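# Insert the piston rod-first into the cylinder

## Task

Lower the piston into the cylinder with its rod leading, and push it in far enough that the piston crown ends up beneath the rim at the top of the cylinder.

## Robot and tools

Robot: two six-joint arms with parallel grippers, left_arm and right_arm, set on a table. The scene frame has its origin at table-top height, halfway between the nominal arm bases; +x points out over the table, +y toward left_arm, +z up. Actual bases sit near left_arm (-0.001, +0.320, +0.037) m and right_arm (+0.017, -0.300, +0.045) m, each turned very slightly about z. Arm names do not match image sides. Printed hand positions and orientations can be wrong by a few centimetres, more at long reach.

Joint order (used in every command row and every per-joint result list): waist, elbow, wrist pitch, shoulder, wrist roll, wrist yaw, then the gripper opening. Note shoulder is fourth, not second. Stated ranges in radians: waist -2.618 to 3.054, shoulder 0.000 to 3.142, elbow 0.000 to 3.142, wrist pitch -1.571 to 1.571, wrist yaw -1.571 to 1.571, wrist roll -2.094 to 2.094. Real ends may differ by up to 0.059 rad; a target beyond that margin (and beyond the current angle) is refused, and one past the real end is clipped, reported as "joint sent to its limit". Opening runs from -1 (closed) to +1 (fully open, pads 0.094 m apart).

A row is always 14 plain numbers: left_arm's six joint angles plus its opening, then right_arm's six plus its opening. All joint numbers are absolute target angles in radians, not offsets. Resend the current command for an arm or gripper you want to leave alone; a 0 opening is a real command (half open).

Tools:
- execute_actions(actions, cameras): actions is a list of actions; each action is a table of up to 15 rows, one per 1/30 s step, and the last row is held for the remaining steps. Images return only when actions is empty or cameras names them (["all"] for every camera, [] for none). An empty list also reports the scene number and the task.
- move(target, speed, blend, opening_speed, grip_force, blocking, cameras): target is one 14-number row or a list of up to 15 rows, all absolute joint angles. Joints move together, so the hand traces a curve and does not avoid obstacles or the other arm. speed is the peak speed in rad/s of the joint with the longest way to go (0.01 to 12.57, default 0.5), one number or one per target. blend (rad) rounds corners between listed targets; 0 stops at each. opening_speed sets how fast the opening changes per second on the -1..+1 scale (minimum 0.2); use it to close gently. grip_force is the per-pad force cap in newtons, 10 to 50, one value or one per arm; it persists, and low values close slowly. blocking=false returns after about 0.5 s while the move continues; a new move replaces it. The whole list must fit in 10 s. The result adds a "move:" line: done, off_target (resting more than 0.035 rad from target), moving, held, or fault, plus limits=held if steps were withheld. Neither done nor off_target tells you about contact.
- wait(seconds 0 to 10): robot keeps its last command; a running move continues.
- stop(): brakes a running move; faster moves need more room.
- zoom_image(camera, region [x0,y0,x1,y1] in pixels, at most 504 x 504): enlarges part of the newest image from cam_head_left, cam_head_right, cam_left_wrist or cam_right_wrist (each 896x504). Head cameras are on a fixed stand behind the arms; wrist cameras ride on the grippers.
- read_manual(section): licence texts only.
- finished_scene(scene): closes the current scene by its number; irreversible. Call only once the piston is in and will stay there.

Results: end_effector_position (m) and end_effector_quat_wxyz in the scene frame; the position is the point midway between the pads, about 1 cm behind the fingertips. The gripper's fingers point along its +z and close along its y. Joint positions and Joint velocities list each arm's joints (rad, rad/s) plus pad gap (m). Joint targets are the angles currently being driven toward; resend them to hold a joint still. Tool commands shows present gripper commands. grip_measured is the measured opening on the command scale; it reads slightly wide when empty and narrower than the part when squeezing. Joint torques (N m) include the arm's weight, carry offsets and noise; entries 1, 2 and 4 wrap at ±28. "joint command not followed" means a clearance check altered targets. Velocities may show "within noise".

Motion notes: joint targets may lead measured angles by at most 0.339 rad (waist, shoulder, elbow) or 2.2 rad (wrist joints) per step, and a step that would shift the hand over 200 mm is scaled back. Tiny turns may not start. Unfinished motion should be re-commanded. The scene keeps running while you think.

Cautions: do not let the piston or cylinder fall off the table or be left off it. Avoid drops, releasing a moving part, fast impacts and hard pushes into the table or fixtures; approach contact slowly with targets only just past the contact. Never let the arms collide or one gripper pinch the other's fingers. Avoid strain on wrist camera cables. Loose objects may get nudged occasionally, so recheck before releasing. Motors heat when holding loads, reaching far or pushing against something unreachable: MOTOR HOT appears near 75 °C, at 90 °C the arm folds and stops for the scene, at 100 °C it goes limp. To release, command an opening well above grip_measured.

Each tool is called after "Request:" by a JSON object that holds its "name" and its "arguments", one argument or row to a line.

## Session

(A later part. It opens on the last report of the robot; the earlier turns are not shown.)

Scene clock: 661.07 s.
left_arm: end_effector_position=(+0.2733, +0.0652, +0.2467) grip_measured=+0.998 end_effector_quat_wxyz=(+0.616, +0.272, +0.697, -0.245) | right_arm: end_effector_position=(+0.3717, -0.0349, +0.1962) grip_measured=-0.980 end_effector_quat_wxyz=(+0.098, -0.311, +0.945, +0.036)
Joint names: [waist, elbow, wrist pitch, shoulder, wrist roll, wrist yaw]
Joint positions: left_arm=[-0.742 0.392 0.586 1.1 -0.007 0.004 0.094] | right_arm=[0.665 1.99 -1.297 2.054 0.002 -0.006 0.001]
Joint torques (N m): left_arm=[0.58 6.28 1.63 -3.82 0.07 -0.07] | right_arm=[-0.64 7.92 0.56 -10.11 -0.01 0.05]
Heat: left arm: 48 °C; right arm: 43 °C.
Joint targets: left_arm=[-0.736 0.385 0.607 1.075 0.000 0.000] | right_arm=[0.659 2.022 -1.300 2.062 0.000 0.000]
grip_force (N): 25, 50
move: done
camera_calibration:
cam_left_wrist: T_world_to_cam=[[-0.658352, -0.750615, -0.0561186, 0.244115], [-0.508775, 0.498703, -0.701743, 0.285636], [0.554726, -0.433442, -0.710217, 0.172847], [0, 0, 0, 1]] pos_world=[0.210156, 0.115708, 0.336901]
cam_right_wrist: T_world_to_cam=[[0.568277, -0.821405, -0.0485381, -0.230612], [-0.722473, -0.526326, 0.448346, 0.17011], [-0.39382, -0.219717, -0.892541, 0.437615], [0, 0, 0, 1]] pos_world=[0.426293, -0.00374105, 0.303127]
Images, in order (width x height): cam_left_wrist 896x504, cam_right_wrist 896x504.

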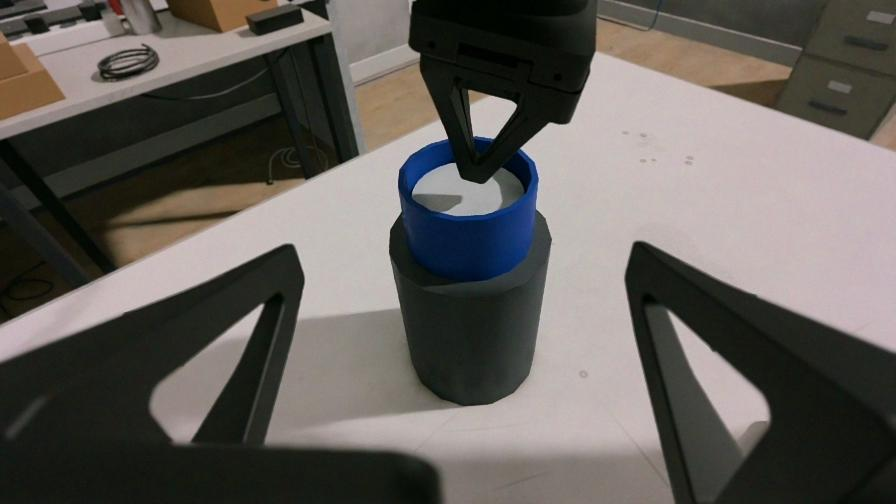

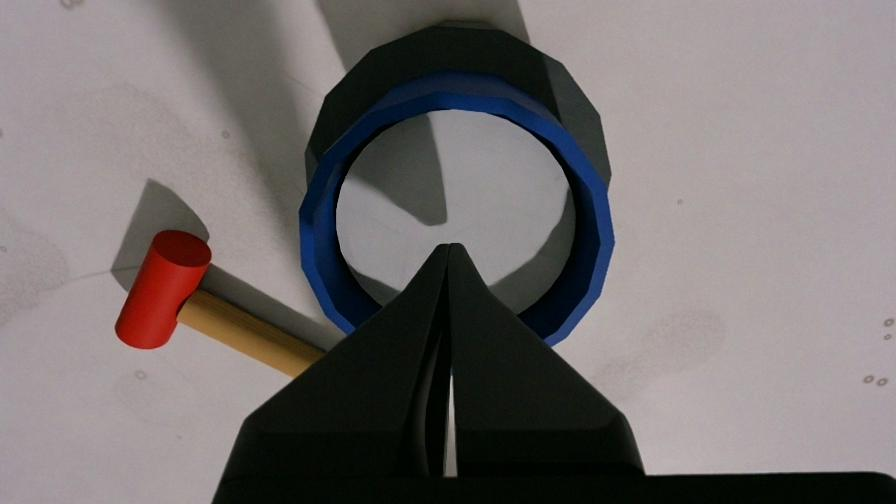

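Request:
{"name": "move", "arguments": {
  "target": [-0.736, 0.385, 0.607, 1.075, 0, 0, 1.0, 0.659, 1.995, -1.330, 2.173, 0, 0, -1.0],
  "speed": 0.12,
  "cameras": ["cam_left_wrist"]
}}

Request:
{"name": "zoom_image", "arguments": {
  "camera": "cam_left_wrist",
  "region": [370, 60, 570, 310]
}}

Scene clock: 663.83 s.
left_arm: end_effector_position=(+0.2733, +0.0652, +0.2467) grip_measured=+0.998 end_effector_quat_wxyz=(+0.616, +0.272, +0.697, -0.245) | right_arm: end_effector_position=(+0.3708, -0.0356, +0.1807) grip_measured=-0.980 end_effector_quat_wxyz=(+0.072, -0.312, +0.947, +0.027)
Joint names: [waist, elbow, wrist pitch, shoulder, wrist roll, wrist yaw]
Joint positions: left_arm=[-0.742 0.392 0.586 1.1 -0.007 0.004 0.094] | right_arm=[0.665 2.011 -1.324 2.103 0.002 -0.006 0.001]
Joint torques (N m): left_arm=[0.58 6.28 1.62 -3.82 0.07 -0.06] | right_arm=[-0.59 4.1 0.43 -4.98 -0.02 0.06]
Heat: left arm: 48 °C; right arm: 42 °C.
Joint targets: left_arm=[-0.736 0.385 0.607 1.075 0.000 0.000] | right_arm=[0.659 1.995 -1.330 2.173 0.000 0.000]
grip_force (N): 25, 50
move: off_target (right_arm); right_arm: the shoulder is farthest, 0.070 rad from its target
camera_calibration:
cam_left_wrist: T_world_to_cam=[[-0.658352, -0.750615, -0.0561186, 0.244115], [-0.508775, 0.498703, -0.701743, 0.285636], [0.554726, -0.433442, -0.710217, 0.172847], [0, 0, 0, 1]] pos_world=[0.210156, 0.115708, 0.336901]
Images, in order (width x height): cam_left_wrist 896x504.

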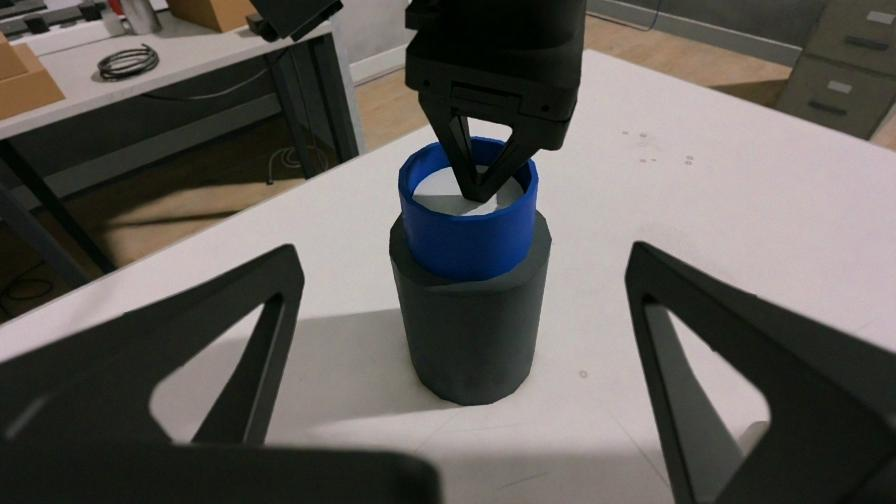

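Scaled by 2.016 from the camera's 896x504 image, which has a finer 1280x720 frame.

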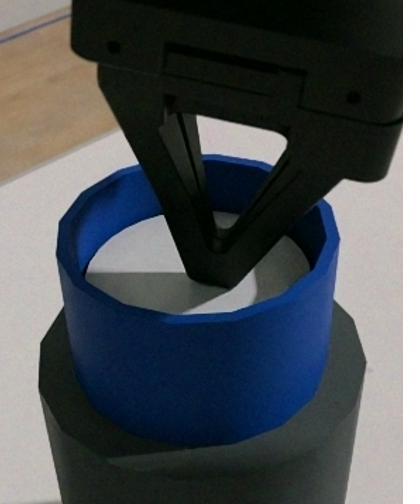

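Request:
{"name": "move", "arguments": {
  "target": [-0.736, 0.385, 0.607, 1.075, 0, 0, 1.0, 0.659, 1.930, -1.340, 2.253, 0, 0, -1.0],
  "speed": 0.12,
  "cameras": ["cam_left_wrist"]
}}

Request:
{"name": "zoom_image", "arguments": {
  "camera": "cam_left_wrist",
  "region": [370, 60, 570, 310]
}}

Scene clock: 665.40 s.
left_arm: end_effector_position=(+0.2733, +0.0652, +0.2467) grip_measured=+0.998 end_effector_quat_wxyz=(+0.616, +0.272, +0.697, -0.245) | right_arm: end_effector_position=(+0.3699, -0.0363, +0.1713) grip_measured=-0.980 end_effector_quat_wxyz=(+0.059, -0.312, +0.948, +0.023)
Joint names: [waist, elbow, wrist pitch, shoulder, wrist roll, wrist yaw]
Joint positions: left_arm=[-0.742 0.392 0.586 1.1 -0.007 0.004 0.094] | right_arm=[0.665 2.011 -1.33 2.125 0.002 -0.006 0.001]
Joint torques (N m): left_arm=[0.58 6.3 1.62 -3.82 0.08 -0.06] | right_arm=[-0.49 -0.69 0.36 0.02 0.01 0.07]
Heat: left arm: 48 °C; right arm: 42 °C.
Joint targets: left_arm=[-0.736 0.385 0.607 1.075 0.000 0.000] | right_arm=[0.659 1.930 -1.340 2.253 0.000 0.000]
grip_force (N): 25, 50
move: off_target (right_arm); right_arm: the shoulder is farthest, 0.128 rad from its target
camera_calibration:
cam_left_wrist: T_world_to_cam=[[-0.658352, -0.750615, -0.0561186, 0.244115], [-0.508775, 0.498703, -0.701743, 0.285636], [0.554726, -0.433442, -0.710217, 0.172847], [0, 0, 0, 1]] pos_world=[0.210156, 0.115708, 0.336901]
Images, in order (width x height): cam_left_wrist 896x504.

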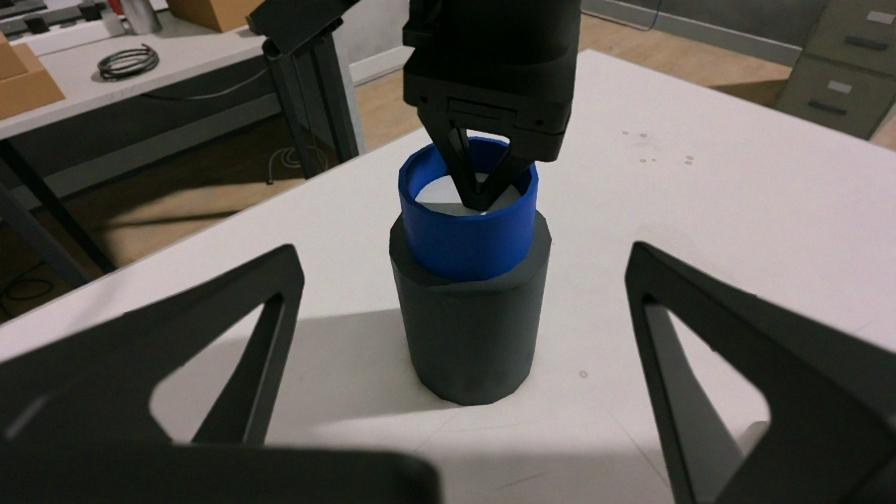

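Scaled by 2.016 from the camera's 896x504 image, which has a finer 1280x720 frame.

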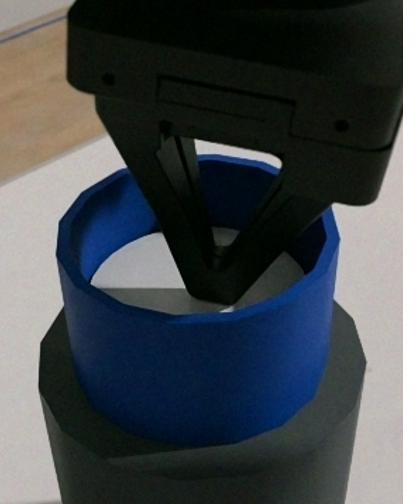

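Request:
{"name": "move", "arguments": {
  "target": [-0.736, 0.385, 0.607, 1.075, 0, 0, 1.0, 0.659, 1.905, -1.360, 2.335, 0, 0, -1.0],
  "speed": 0.12,
  "cameras": ["cam_left_wrist"]
}}

Request:
{"name": "zoom_image", "arguments": {
  "camera": "cam_left_wrist",
  "region": [370, 60, 570, 310]
}}

Scene clock: 667.77 s.
left_arm: end_effector_position=(+0.2733, +0.0652, +0.2467) grip_measured=+0.998 end_effector_quat_wxyz=(+0.616, +0.272, +0.697, -0.245) | right_arm: end_effector_position=(+0.3695, -0.0366, +0.1588) grip_measured=-0.980 end_effector_quat_wxyz=(+0.044, -0.312, +0.949, +0.018)
Joint names: [waist, elbow, wrist pitch, shoulder, wrist roll, wrist yaw]
Joint positions: left_arm=[-0.742 0.392 0.586 1.1 -0.007 0.004 0.094] | right_arm=[0.665 2.011 -1.332 2.155 0.002 -0.006 0.001]
Joint torques (N m): left_arm=[0.58 6.27 1.63 -3.82 0.07 -0.07] | right_arm=[-0.66 -2.62 0.1 4.78 -0.02 0.06]
Heat: left arm: 48 °C; right arm: 41 °C.
Joint targets: left_arm=[-0.736 0.385 0.607 1.075 0.000 0.000] | right_arm=[0.659 1.905 -1.360 2.335 0.000 0.000]
grip_force (N): 25, 50
move: off_target (right_arm); right_arm: the shoulder is farthest, 0.180 rad from its target
camera_calibration:
cam_left_wrist: T_world_to_cam=[[-0.658352, -0.750615, -0.0561186, 0.244115], [-0.508775, 0.498703, -0.701743, 0.285636], [0.554726, -0.433442, -0.710217, 0.172847], [0, 0, 0, 1]] pos_world=[0.210156, 0.115708, 0.336901]
Images, in order (width x height): cam_left_wrist 896x504.

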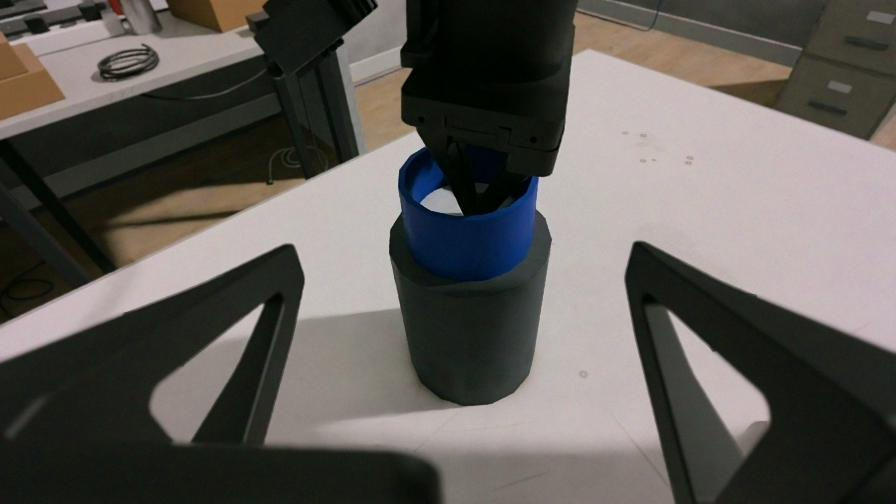

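Scaled by 2.016 from the camera's 896x504 image, which has a finer 1280x720 frame.

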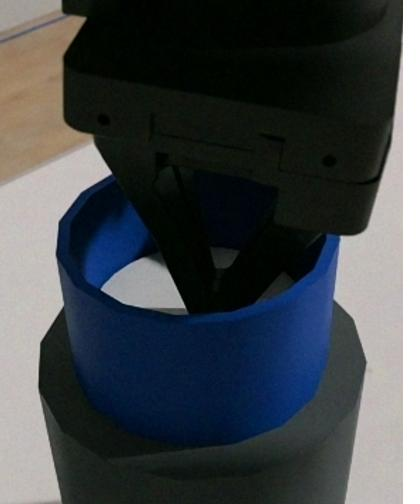

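Request:
{"name": "move", "arguments": {
  "target": [-0.736, 0.385, 0.607, 1.075, 0, 0, 1.0, 0.659, 1.895, -1.380, 2.395, 0, 0, -1.0],
  "speed": 0.10,
  "cameras": ["cam_left_wrist"]
}}

Request:
{"name": "zoom_image", "arguments": {
  "camera": "cam_left_wrist",
  "region": [370, 60, 570, 310]
}}

Scene clock: 669.67 s.
left_arm: end_effector_position=(+0.2733, +0.0652, +0.2467) grip_measured=+0.998 end_effector_quat_wxyz=(+0.616, +0.272, +0.697, -0.245) | right_arm: end_effector_position=(+0.3689, -0.0371, +0.1280) grip_measured=-0.983 end_effector_quat_wxyz=(+0.012, -0.313, +0.950, +0.007)
Joint names: [waist, elbow, wrist pitch, shoulder, wrist roll, wrist yaw]
Joint positions: left_arm=[-0.742 0.392 0.586 1.1 -0.007 0.004 0.094] | right_arm=[0.665 2.008 -1.326 2.226 0.001 -0.006 0.001]
Joint torques (N m): left_arm=[0.58 6.27 1.62 -3.82 0.07 -0.07] | right_arm=[-0.64 -3.22 -0.33 3.19 0 0.08]
Heat: left arm: 48 °C; right arm: 41 °C.
Joint targets: left_arm=[-0.736 0.385 0.607 1.075 0.000 0.000] | right_arm=[0.659 1.895 -1.380 2.395 0.000 0.000]
grip_force (N): 25, 50
move: off_target (right_arm); right_arm: the shoulder is farthest, 0.169 rad from its target
camera_calibration:
cam_left_wrist: T_world_to_cam=[[-0.658352, -0.750615, -0.0561186, 0.244115], [-0.508775, 0.498703, -0.701743, 0.285636], [0.554726, -0.433442, -0.710217, 0.172847], [0, 0, 0, 1]] pos_world=[0.210156, 0.115708, 0.336901]
Images, in order (width x height): cam_left_wrist 896x504.

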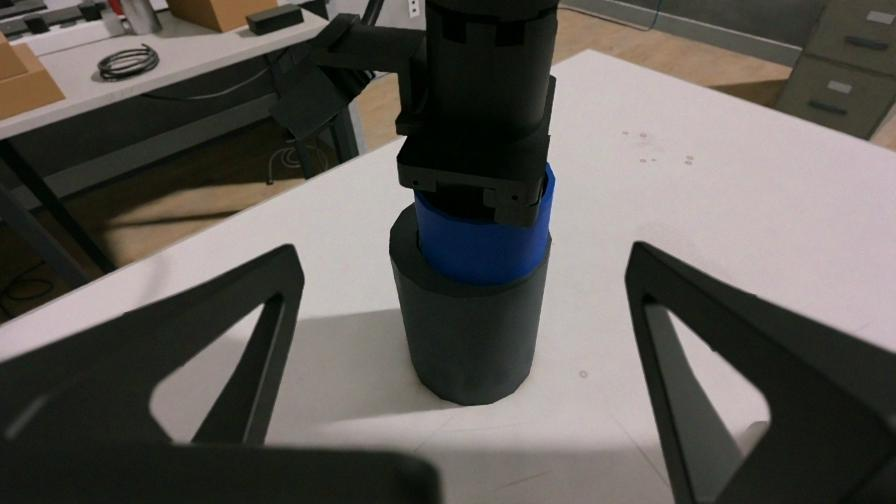

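Scaled by 2.016 from the camera's 896x504 image, which has a finer 1280x720 frame.

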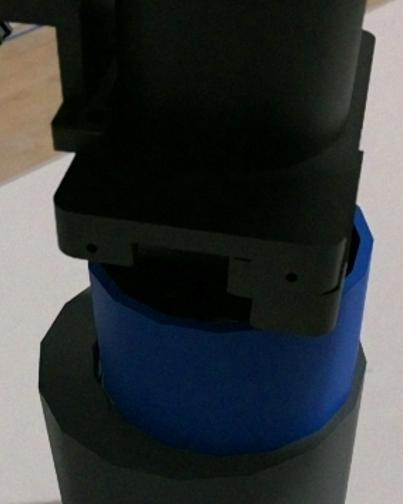

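Request:
{"name": "move", "arguments": {
  "target": [-0.736, 0.385, 0.607, 1.075, 0, 0, 1.0, 0.661, 2.030, -1.335, 2.215, 0, 0, -1.0],
  "speed": 0.15,
  "cameras": ["cam_left_wrist", "cam_right_wrist", "cam_head_left", "cam_head_right"]
}}

Request:
{"name": "zoom_image", "arguments": {
  "camera": "cam_left_wrist",
  "region": [370, 60, 570, 310]
}}

Scene clock: 673.10 s.
left_arm: end_effector_position=(+0.2733, +0.0652, +0.2467) grip_measured=+0.998 end_effector_quat_wxyz=(+0.616, +0.272, +0.697, -0.245) | right_arm: end_effector_position=(+0.3715, -0.0352, +0.1369) grip_measured=-0.983 end_effector_quat_wxyz=(+0.023, -0.313, +0.949, +0.011)
Joint names: [waist, elbow, wrist pitch, shoulder, wrist roll, wrist yaw]
Joint positions: left_arm=[-0.742 0.392 0.586 1.1 -0.007 0.004 0.094] | right_arm=[0.665 2.024 -1.33 2.215 0.001 -0.006 0.001]
Joint torques (N m): left_arm=[0.58 6.28 1.62 -3.82 0.08 -0.06] | right_arm=[-0.42 5.55 0.24 -11.86 -0.02 0.05]
Heat: left arm: 48 °C; right arm: 40 °C.
Joint targets: left_arm=[-0.736 0.385 0.607 1.075 0.000 0.000] | right_arm=[0.661 2.030 -1.335 2.215 0.000 0.000]
grip_force (N): 25, 50
move: done
camera_calibration:
cam_left_wrist: T_world_to_cam=[[-0.658352, -0.750615, -0.0561186, 0.244115], [-0.508775, 0.498703, -0.701743, 0.285636], [0.554726, -0.433442, -0.710217, 0.172847], [0, 0, 0, 1]] pos_world=[0.210156, 0.115708, 0.336901]
cam_right_wrist: T_world_to_cam=[[0.563337, -0.825142, -0.0423373, -0.232764], [-0.655582, -0.477587, 0.584912, 0.154605], [-0.502855, -0.301747, -0.809991, 0.410811], [0, 0, 0, 1]] pos_world=[0.439059, 0.00573486, 0.232468]

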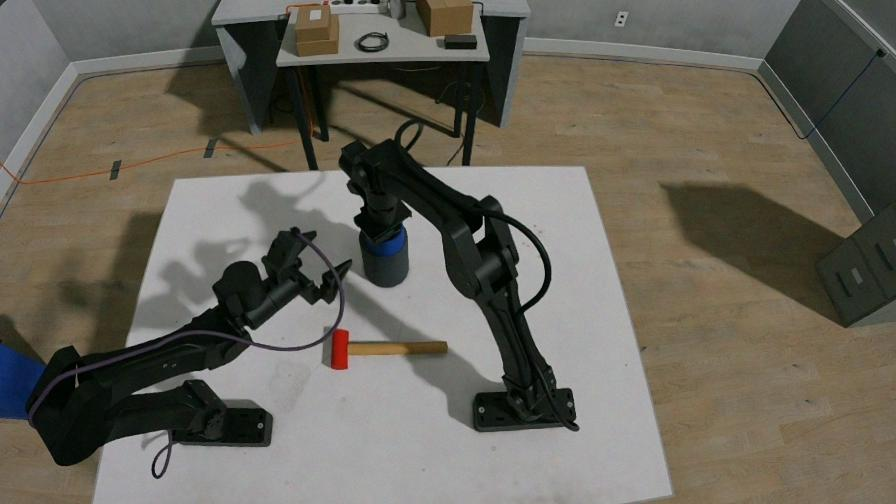

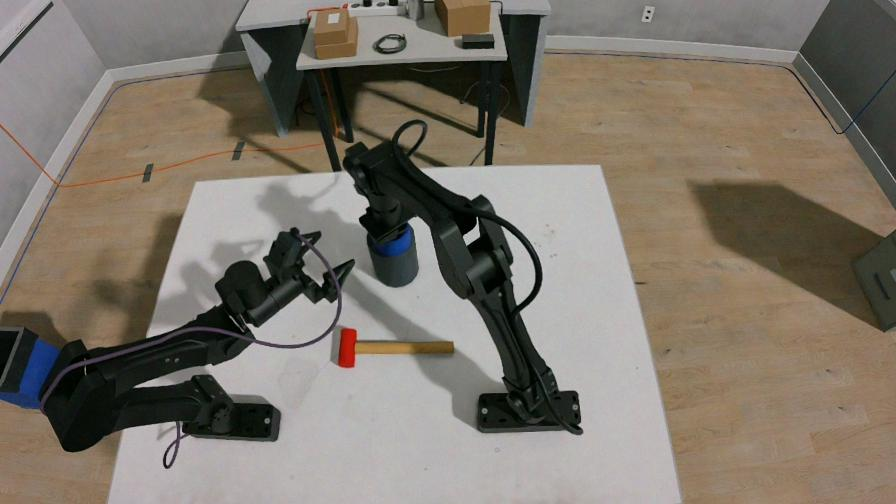

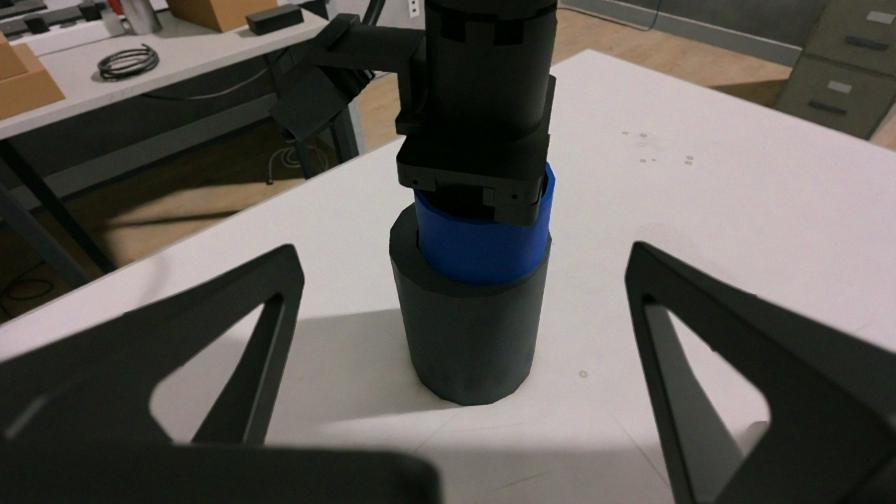

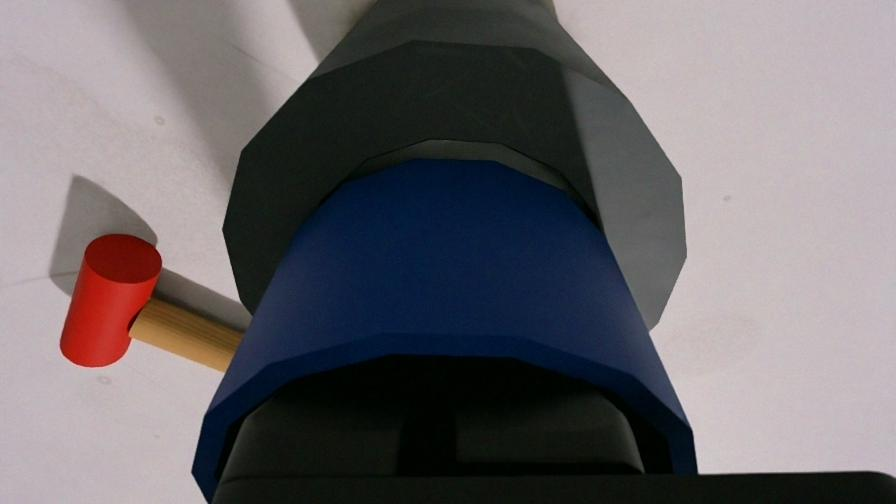

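Scaled by 2.016 from the camera's 896x504 image, which has a finer 1280x720 frame.

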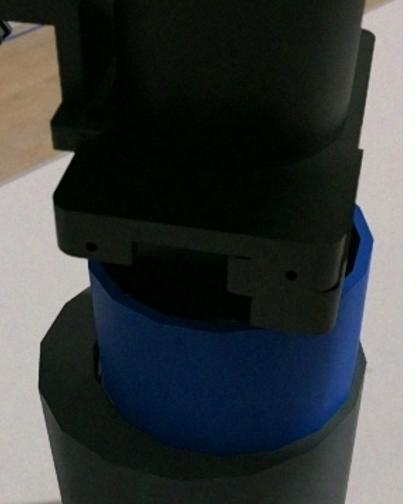

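Request:
{"name": "move", "arguments": {
  "target": [-0.736, 0.385, 0.607, 1.075, 0, 0, 1.0, 0.661, 2.084, -1.372, 2.158, 0, 0, -1.0],
  "speed": 0.1,
  "cameras": ["cam_left_wrist", "cam_right_wrist"]
}}

Request:
{"name": "zoom_image", "arguments": {
  "camera": "cam_left_wrist",
  "region": [370, 60, 570, 310]
}}

Scene clock: 674.93 s.
left_arm: end_effector_position=(+0.2733, +0.0652, +0.2467) grip_measured=+0.998 end_effector_quat_wxyz=(+0.616, +0.272, +0.697, -0.245) | right_arm: end_effector_position=(+0.3699, -0.0364, +0.1521) grip_measured=-0.983 end_effector_quat_wxyz=(+0.028, -0.313, +0.949, +0.012)
Joint names: [waist, elbow, wrist pitch, shoulder, wrist roll, wrist yaw]
Joint positions: left_arm=[-0.742 0.392 0.586 1.1 -0.007 0.004 0.094] | right_arm=[0.665 2.055 -1.368 2.197 0.001 -0.006 0.001]
Joint torques (N m): left_arm=[0.58 6.27 1.62 -3.82 0.07 -0.07] | right_arm=[-0.35 7.47 0.27 -15.42 0.01 0.07]
Heat: left arm: 48 °C; right arm: 40 °C.
Joint targets: left_arm=[-0.736 0.385 0.607 1.075 0.000 0.000] | right_arm=[0.661 2.084 -1.372 2.158 0.000 0.000]
grip_force (N): 25, 50
move: off_target (right_arm); right_arm: the shoulder is farthest, 0.039 rad from its target
camera_calibration:
cam_left_wrist: T_world_to_cam=[[-0.658352, -0.750615, -0.0561186, 0.244115], [-0.508775, 0.498703, -0.701743, 0.285636], [0.554726, -0.433442, -0.710217, 0.172847], [0, 0, 0, 1]] pos_world=[0.210156, 0.115708, 0.336901]
cam_right_wrist: T_world_to_cam=[[0.563702, -0.824868, -0.0428127, -0.232202], [-0.660728, -0.481423, 0.575908, 0.147149], [-0.495659, -0.296353, -0.816393, 0.420485], [0, 0, 0, 1]] pos_world=[0.436535, 0.00391705, 0.248595]
Images, in order (width x height): cam_left_wrist 896x504, cam_right_wrist 896x504.

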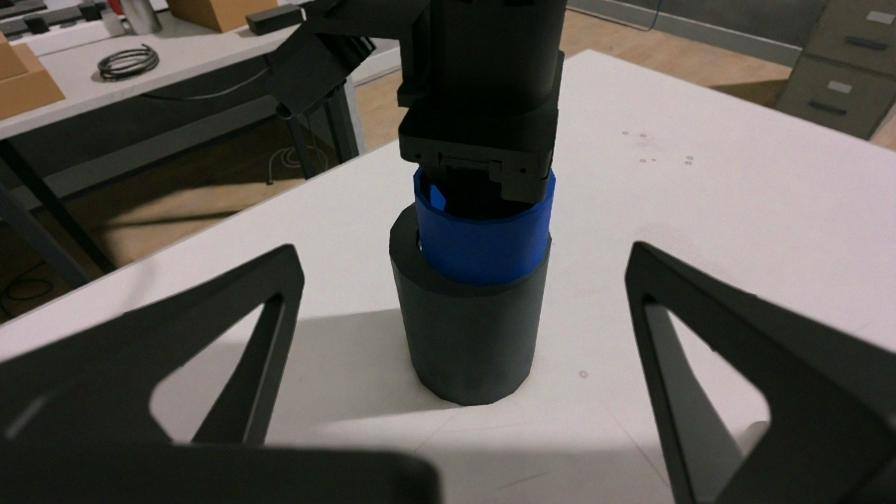

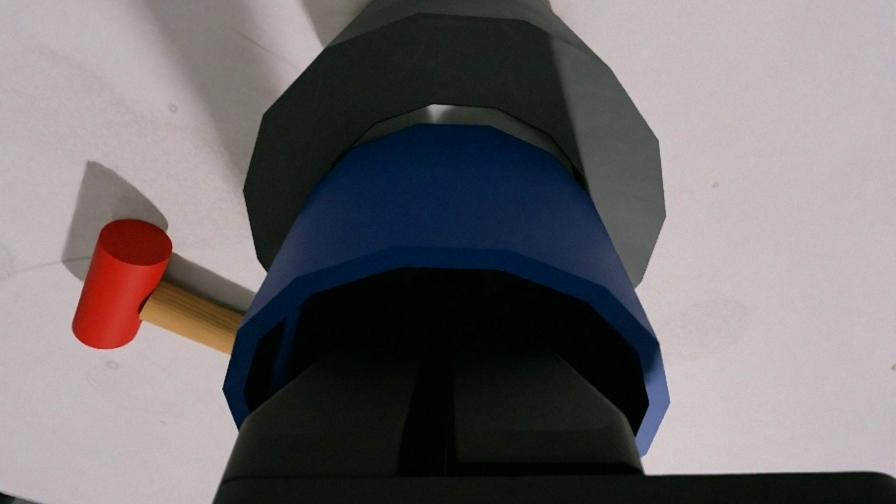

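Scaled by 2.016 from the camera's 896x504 image, which has a finer 1280x720 frame.

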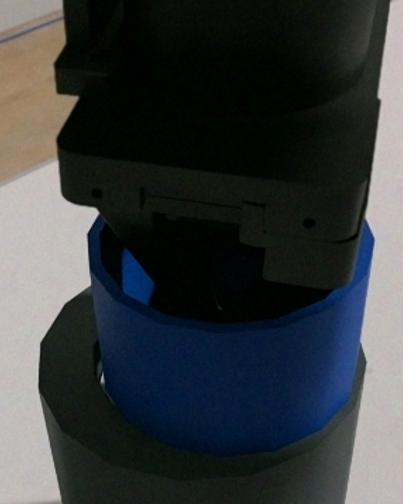

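Request:
{"name": "move", "arguments": {
  "target": [
    [-0.736, 0.385, 0.607, 1.075, 0, 0, 1.0, 0.661, 2.085, -1.374, 2.106, 0, 0, -1.0],
    [-0.736, 0.385, 0.607, 1.075, 0, 0, 1.0, 0.661, 2.080, -1.361, 2.035, 0, 0, -1.0],
    [-0.736, 0.385, 0.607, 1.075, 0, 0, 1.0, 0.661, 1.990, -1.286, 1.900, 0, 0, -1.0]
  ],
  "speed": [0.15, 0.2, 0.3],
  "blend": [0.02, 0.02, 0],
  "cameras": ["cam_left_wrist", "cam_right_wrist"]
}}

Request:
{"name": "zoom_image", "arguments": {
  "camera": "cam_left_wrist",
  "region": [370, 120, 570, 320]
}}

Request:
{"name": "zoom_image", "arguments": {
  "camera": "cam_right_wrist",
  "region": [300, 30, 620, 350]
}}

Scene clock: 677.63 s.
left_arm: end_effector_position=(+0.2733, +0.0652, +0.2467) grip_measured=+0.998 end_effector_quat_wxyz=(+0.616, +0.272, +0.697, -0.245) | right_arm: end_effector_position=(+0.3667, -0.0387, +0.2525) grip_measured=-0.983 end_effector_quat_wxyz=(+0.161, -0.309, +0.936, +0.056)
Joint names: [waist, elbow, wrist pitch, shoulder, wrist roll, wrist yaw]
Joint positions: left_arm=[-0.742 0.392 0.586 1.1 -0.007 0.004 0.094] | right_arm=[0.665 2.002 -1.3 1.929 0.001 -0.006 0.001]
Joint torques (N m): left_arm=[0.59 6.28 1.62 -3.81 0.07 -0.07] | right_arm=[-0.29 4.53 1.05 -12.46 0 0.06]
Heat: left arm: 48 °C; right arm: 40 °C.
Joint targets: left_arm=[-0.736 0.385 0.607 1.075 0.000 0.000] | right_arm=[0.661 1.990 -1.286 1.900 0.000 0.000]
grip_force (N): 25, 50
move: done
camera_calibration:
cam_left_wrist: T_world_to_cam=[[-0.658352, -0.750615, -0.0561186, 0.244115], [-0.508775, 0.498703, -0.701743, 0.285636], [0.554726, -0.433442, -0.710217, 0.172847], [0, 0, 0, 1]] pos_world=[0.210156, 0.115708, 0.336901]
cam_right_wrist: T_world_to_cam=[[0.574524, -0.816859, -0.0516116, -0.229496], [-0.763752, -0.557708, 0.325029, 0.18424], [-0.294287, -0.147318, -0.944295, 0.464473], [0, 0, 0, 1]] pos_world=[0.409253, -0.016288, 0.366872]
Images, in order (width x height): cam_left_wrist 896x504, cam_right_wrist 896x504.

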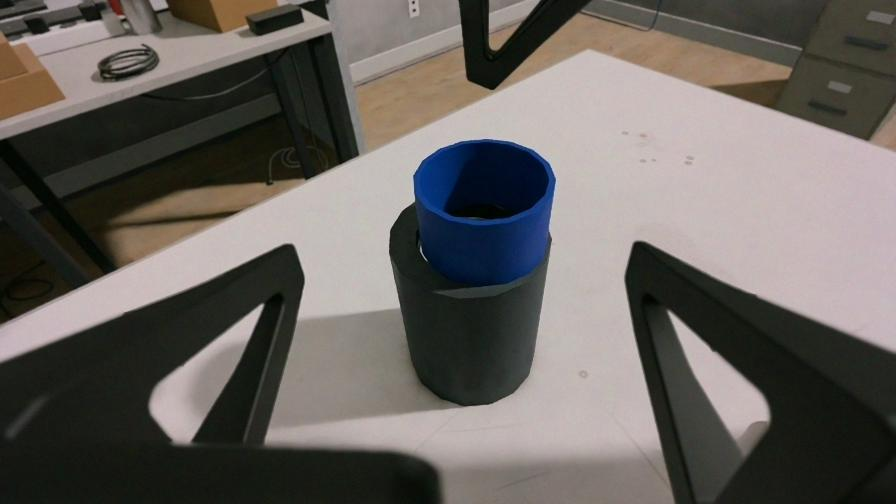

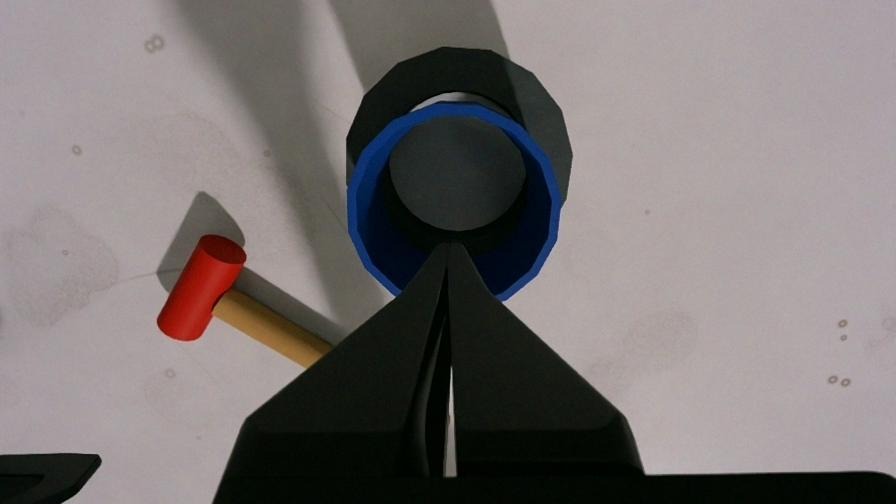

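Scaled by 2.520 from the camera's 896x504 image, which has a finer 1280x720 frame.

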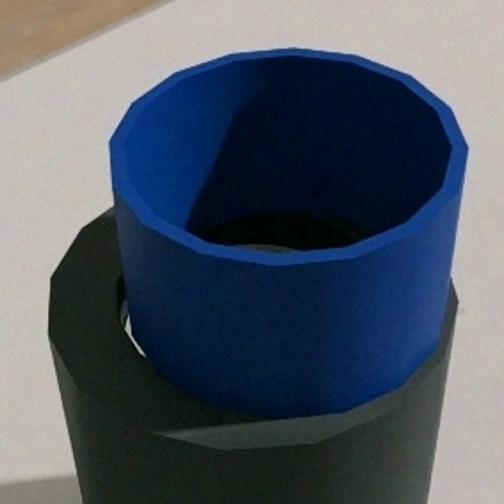

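Scaled by 1.575 from the camera's 896x504 image, which has a finer 1280x720 frame.

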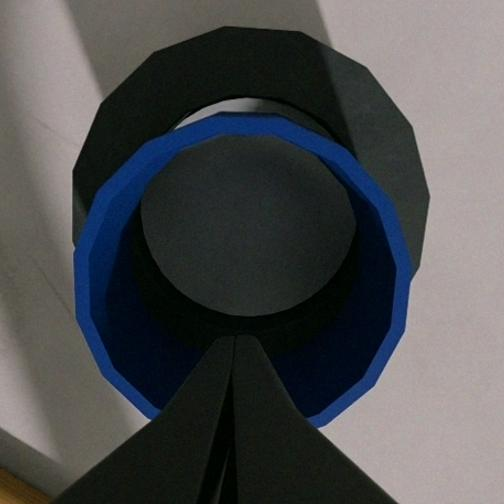

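Request:
{"name": "finished_scene", "arguments": {
  "scene": 1
}}

The scene is finished: the task was done.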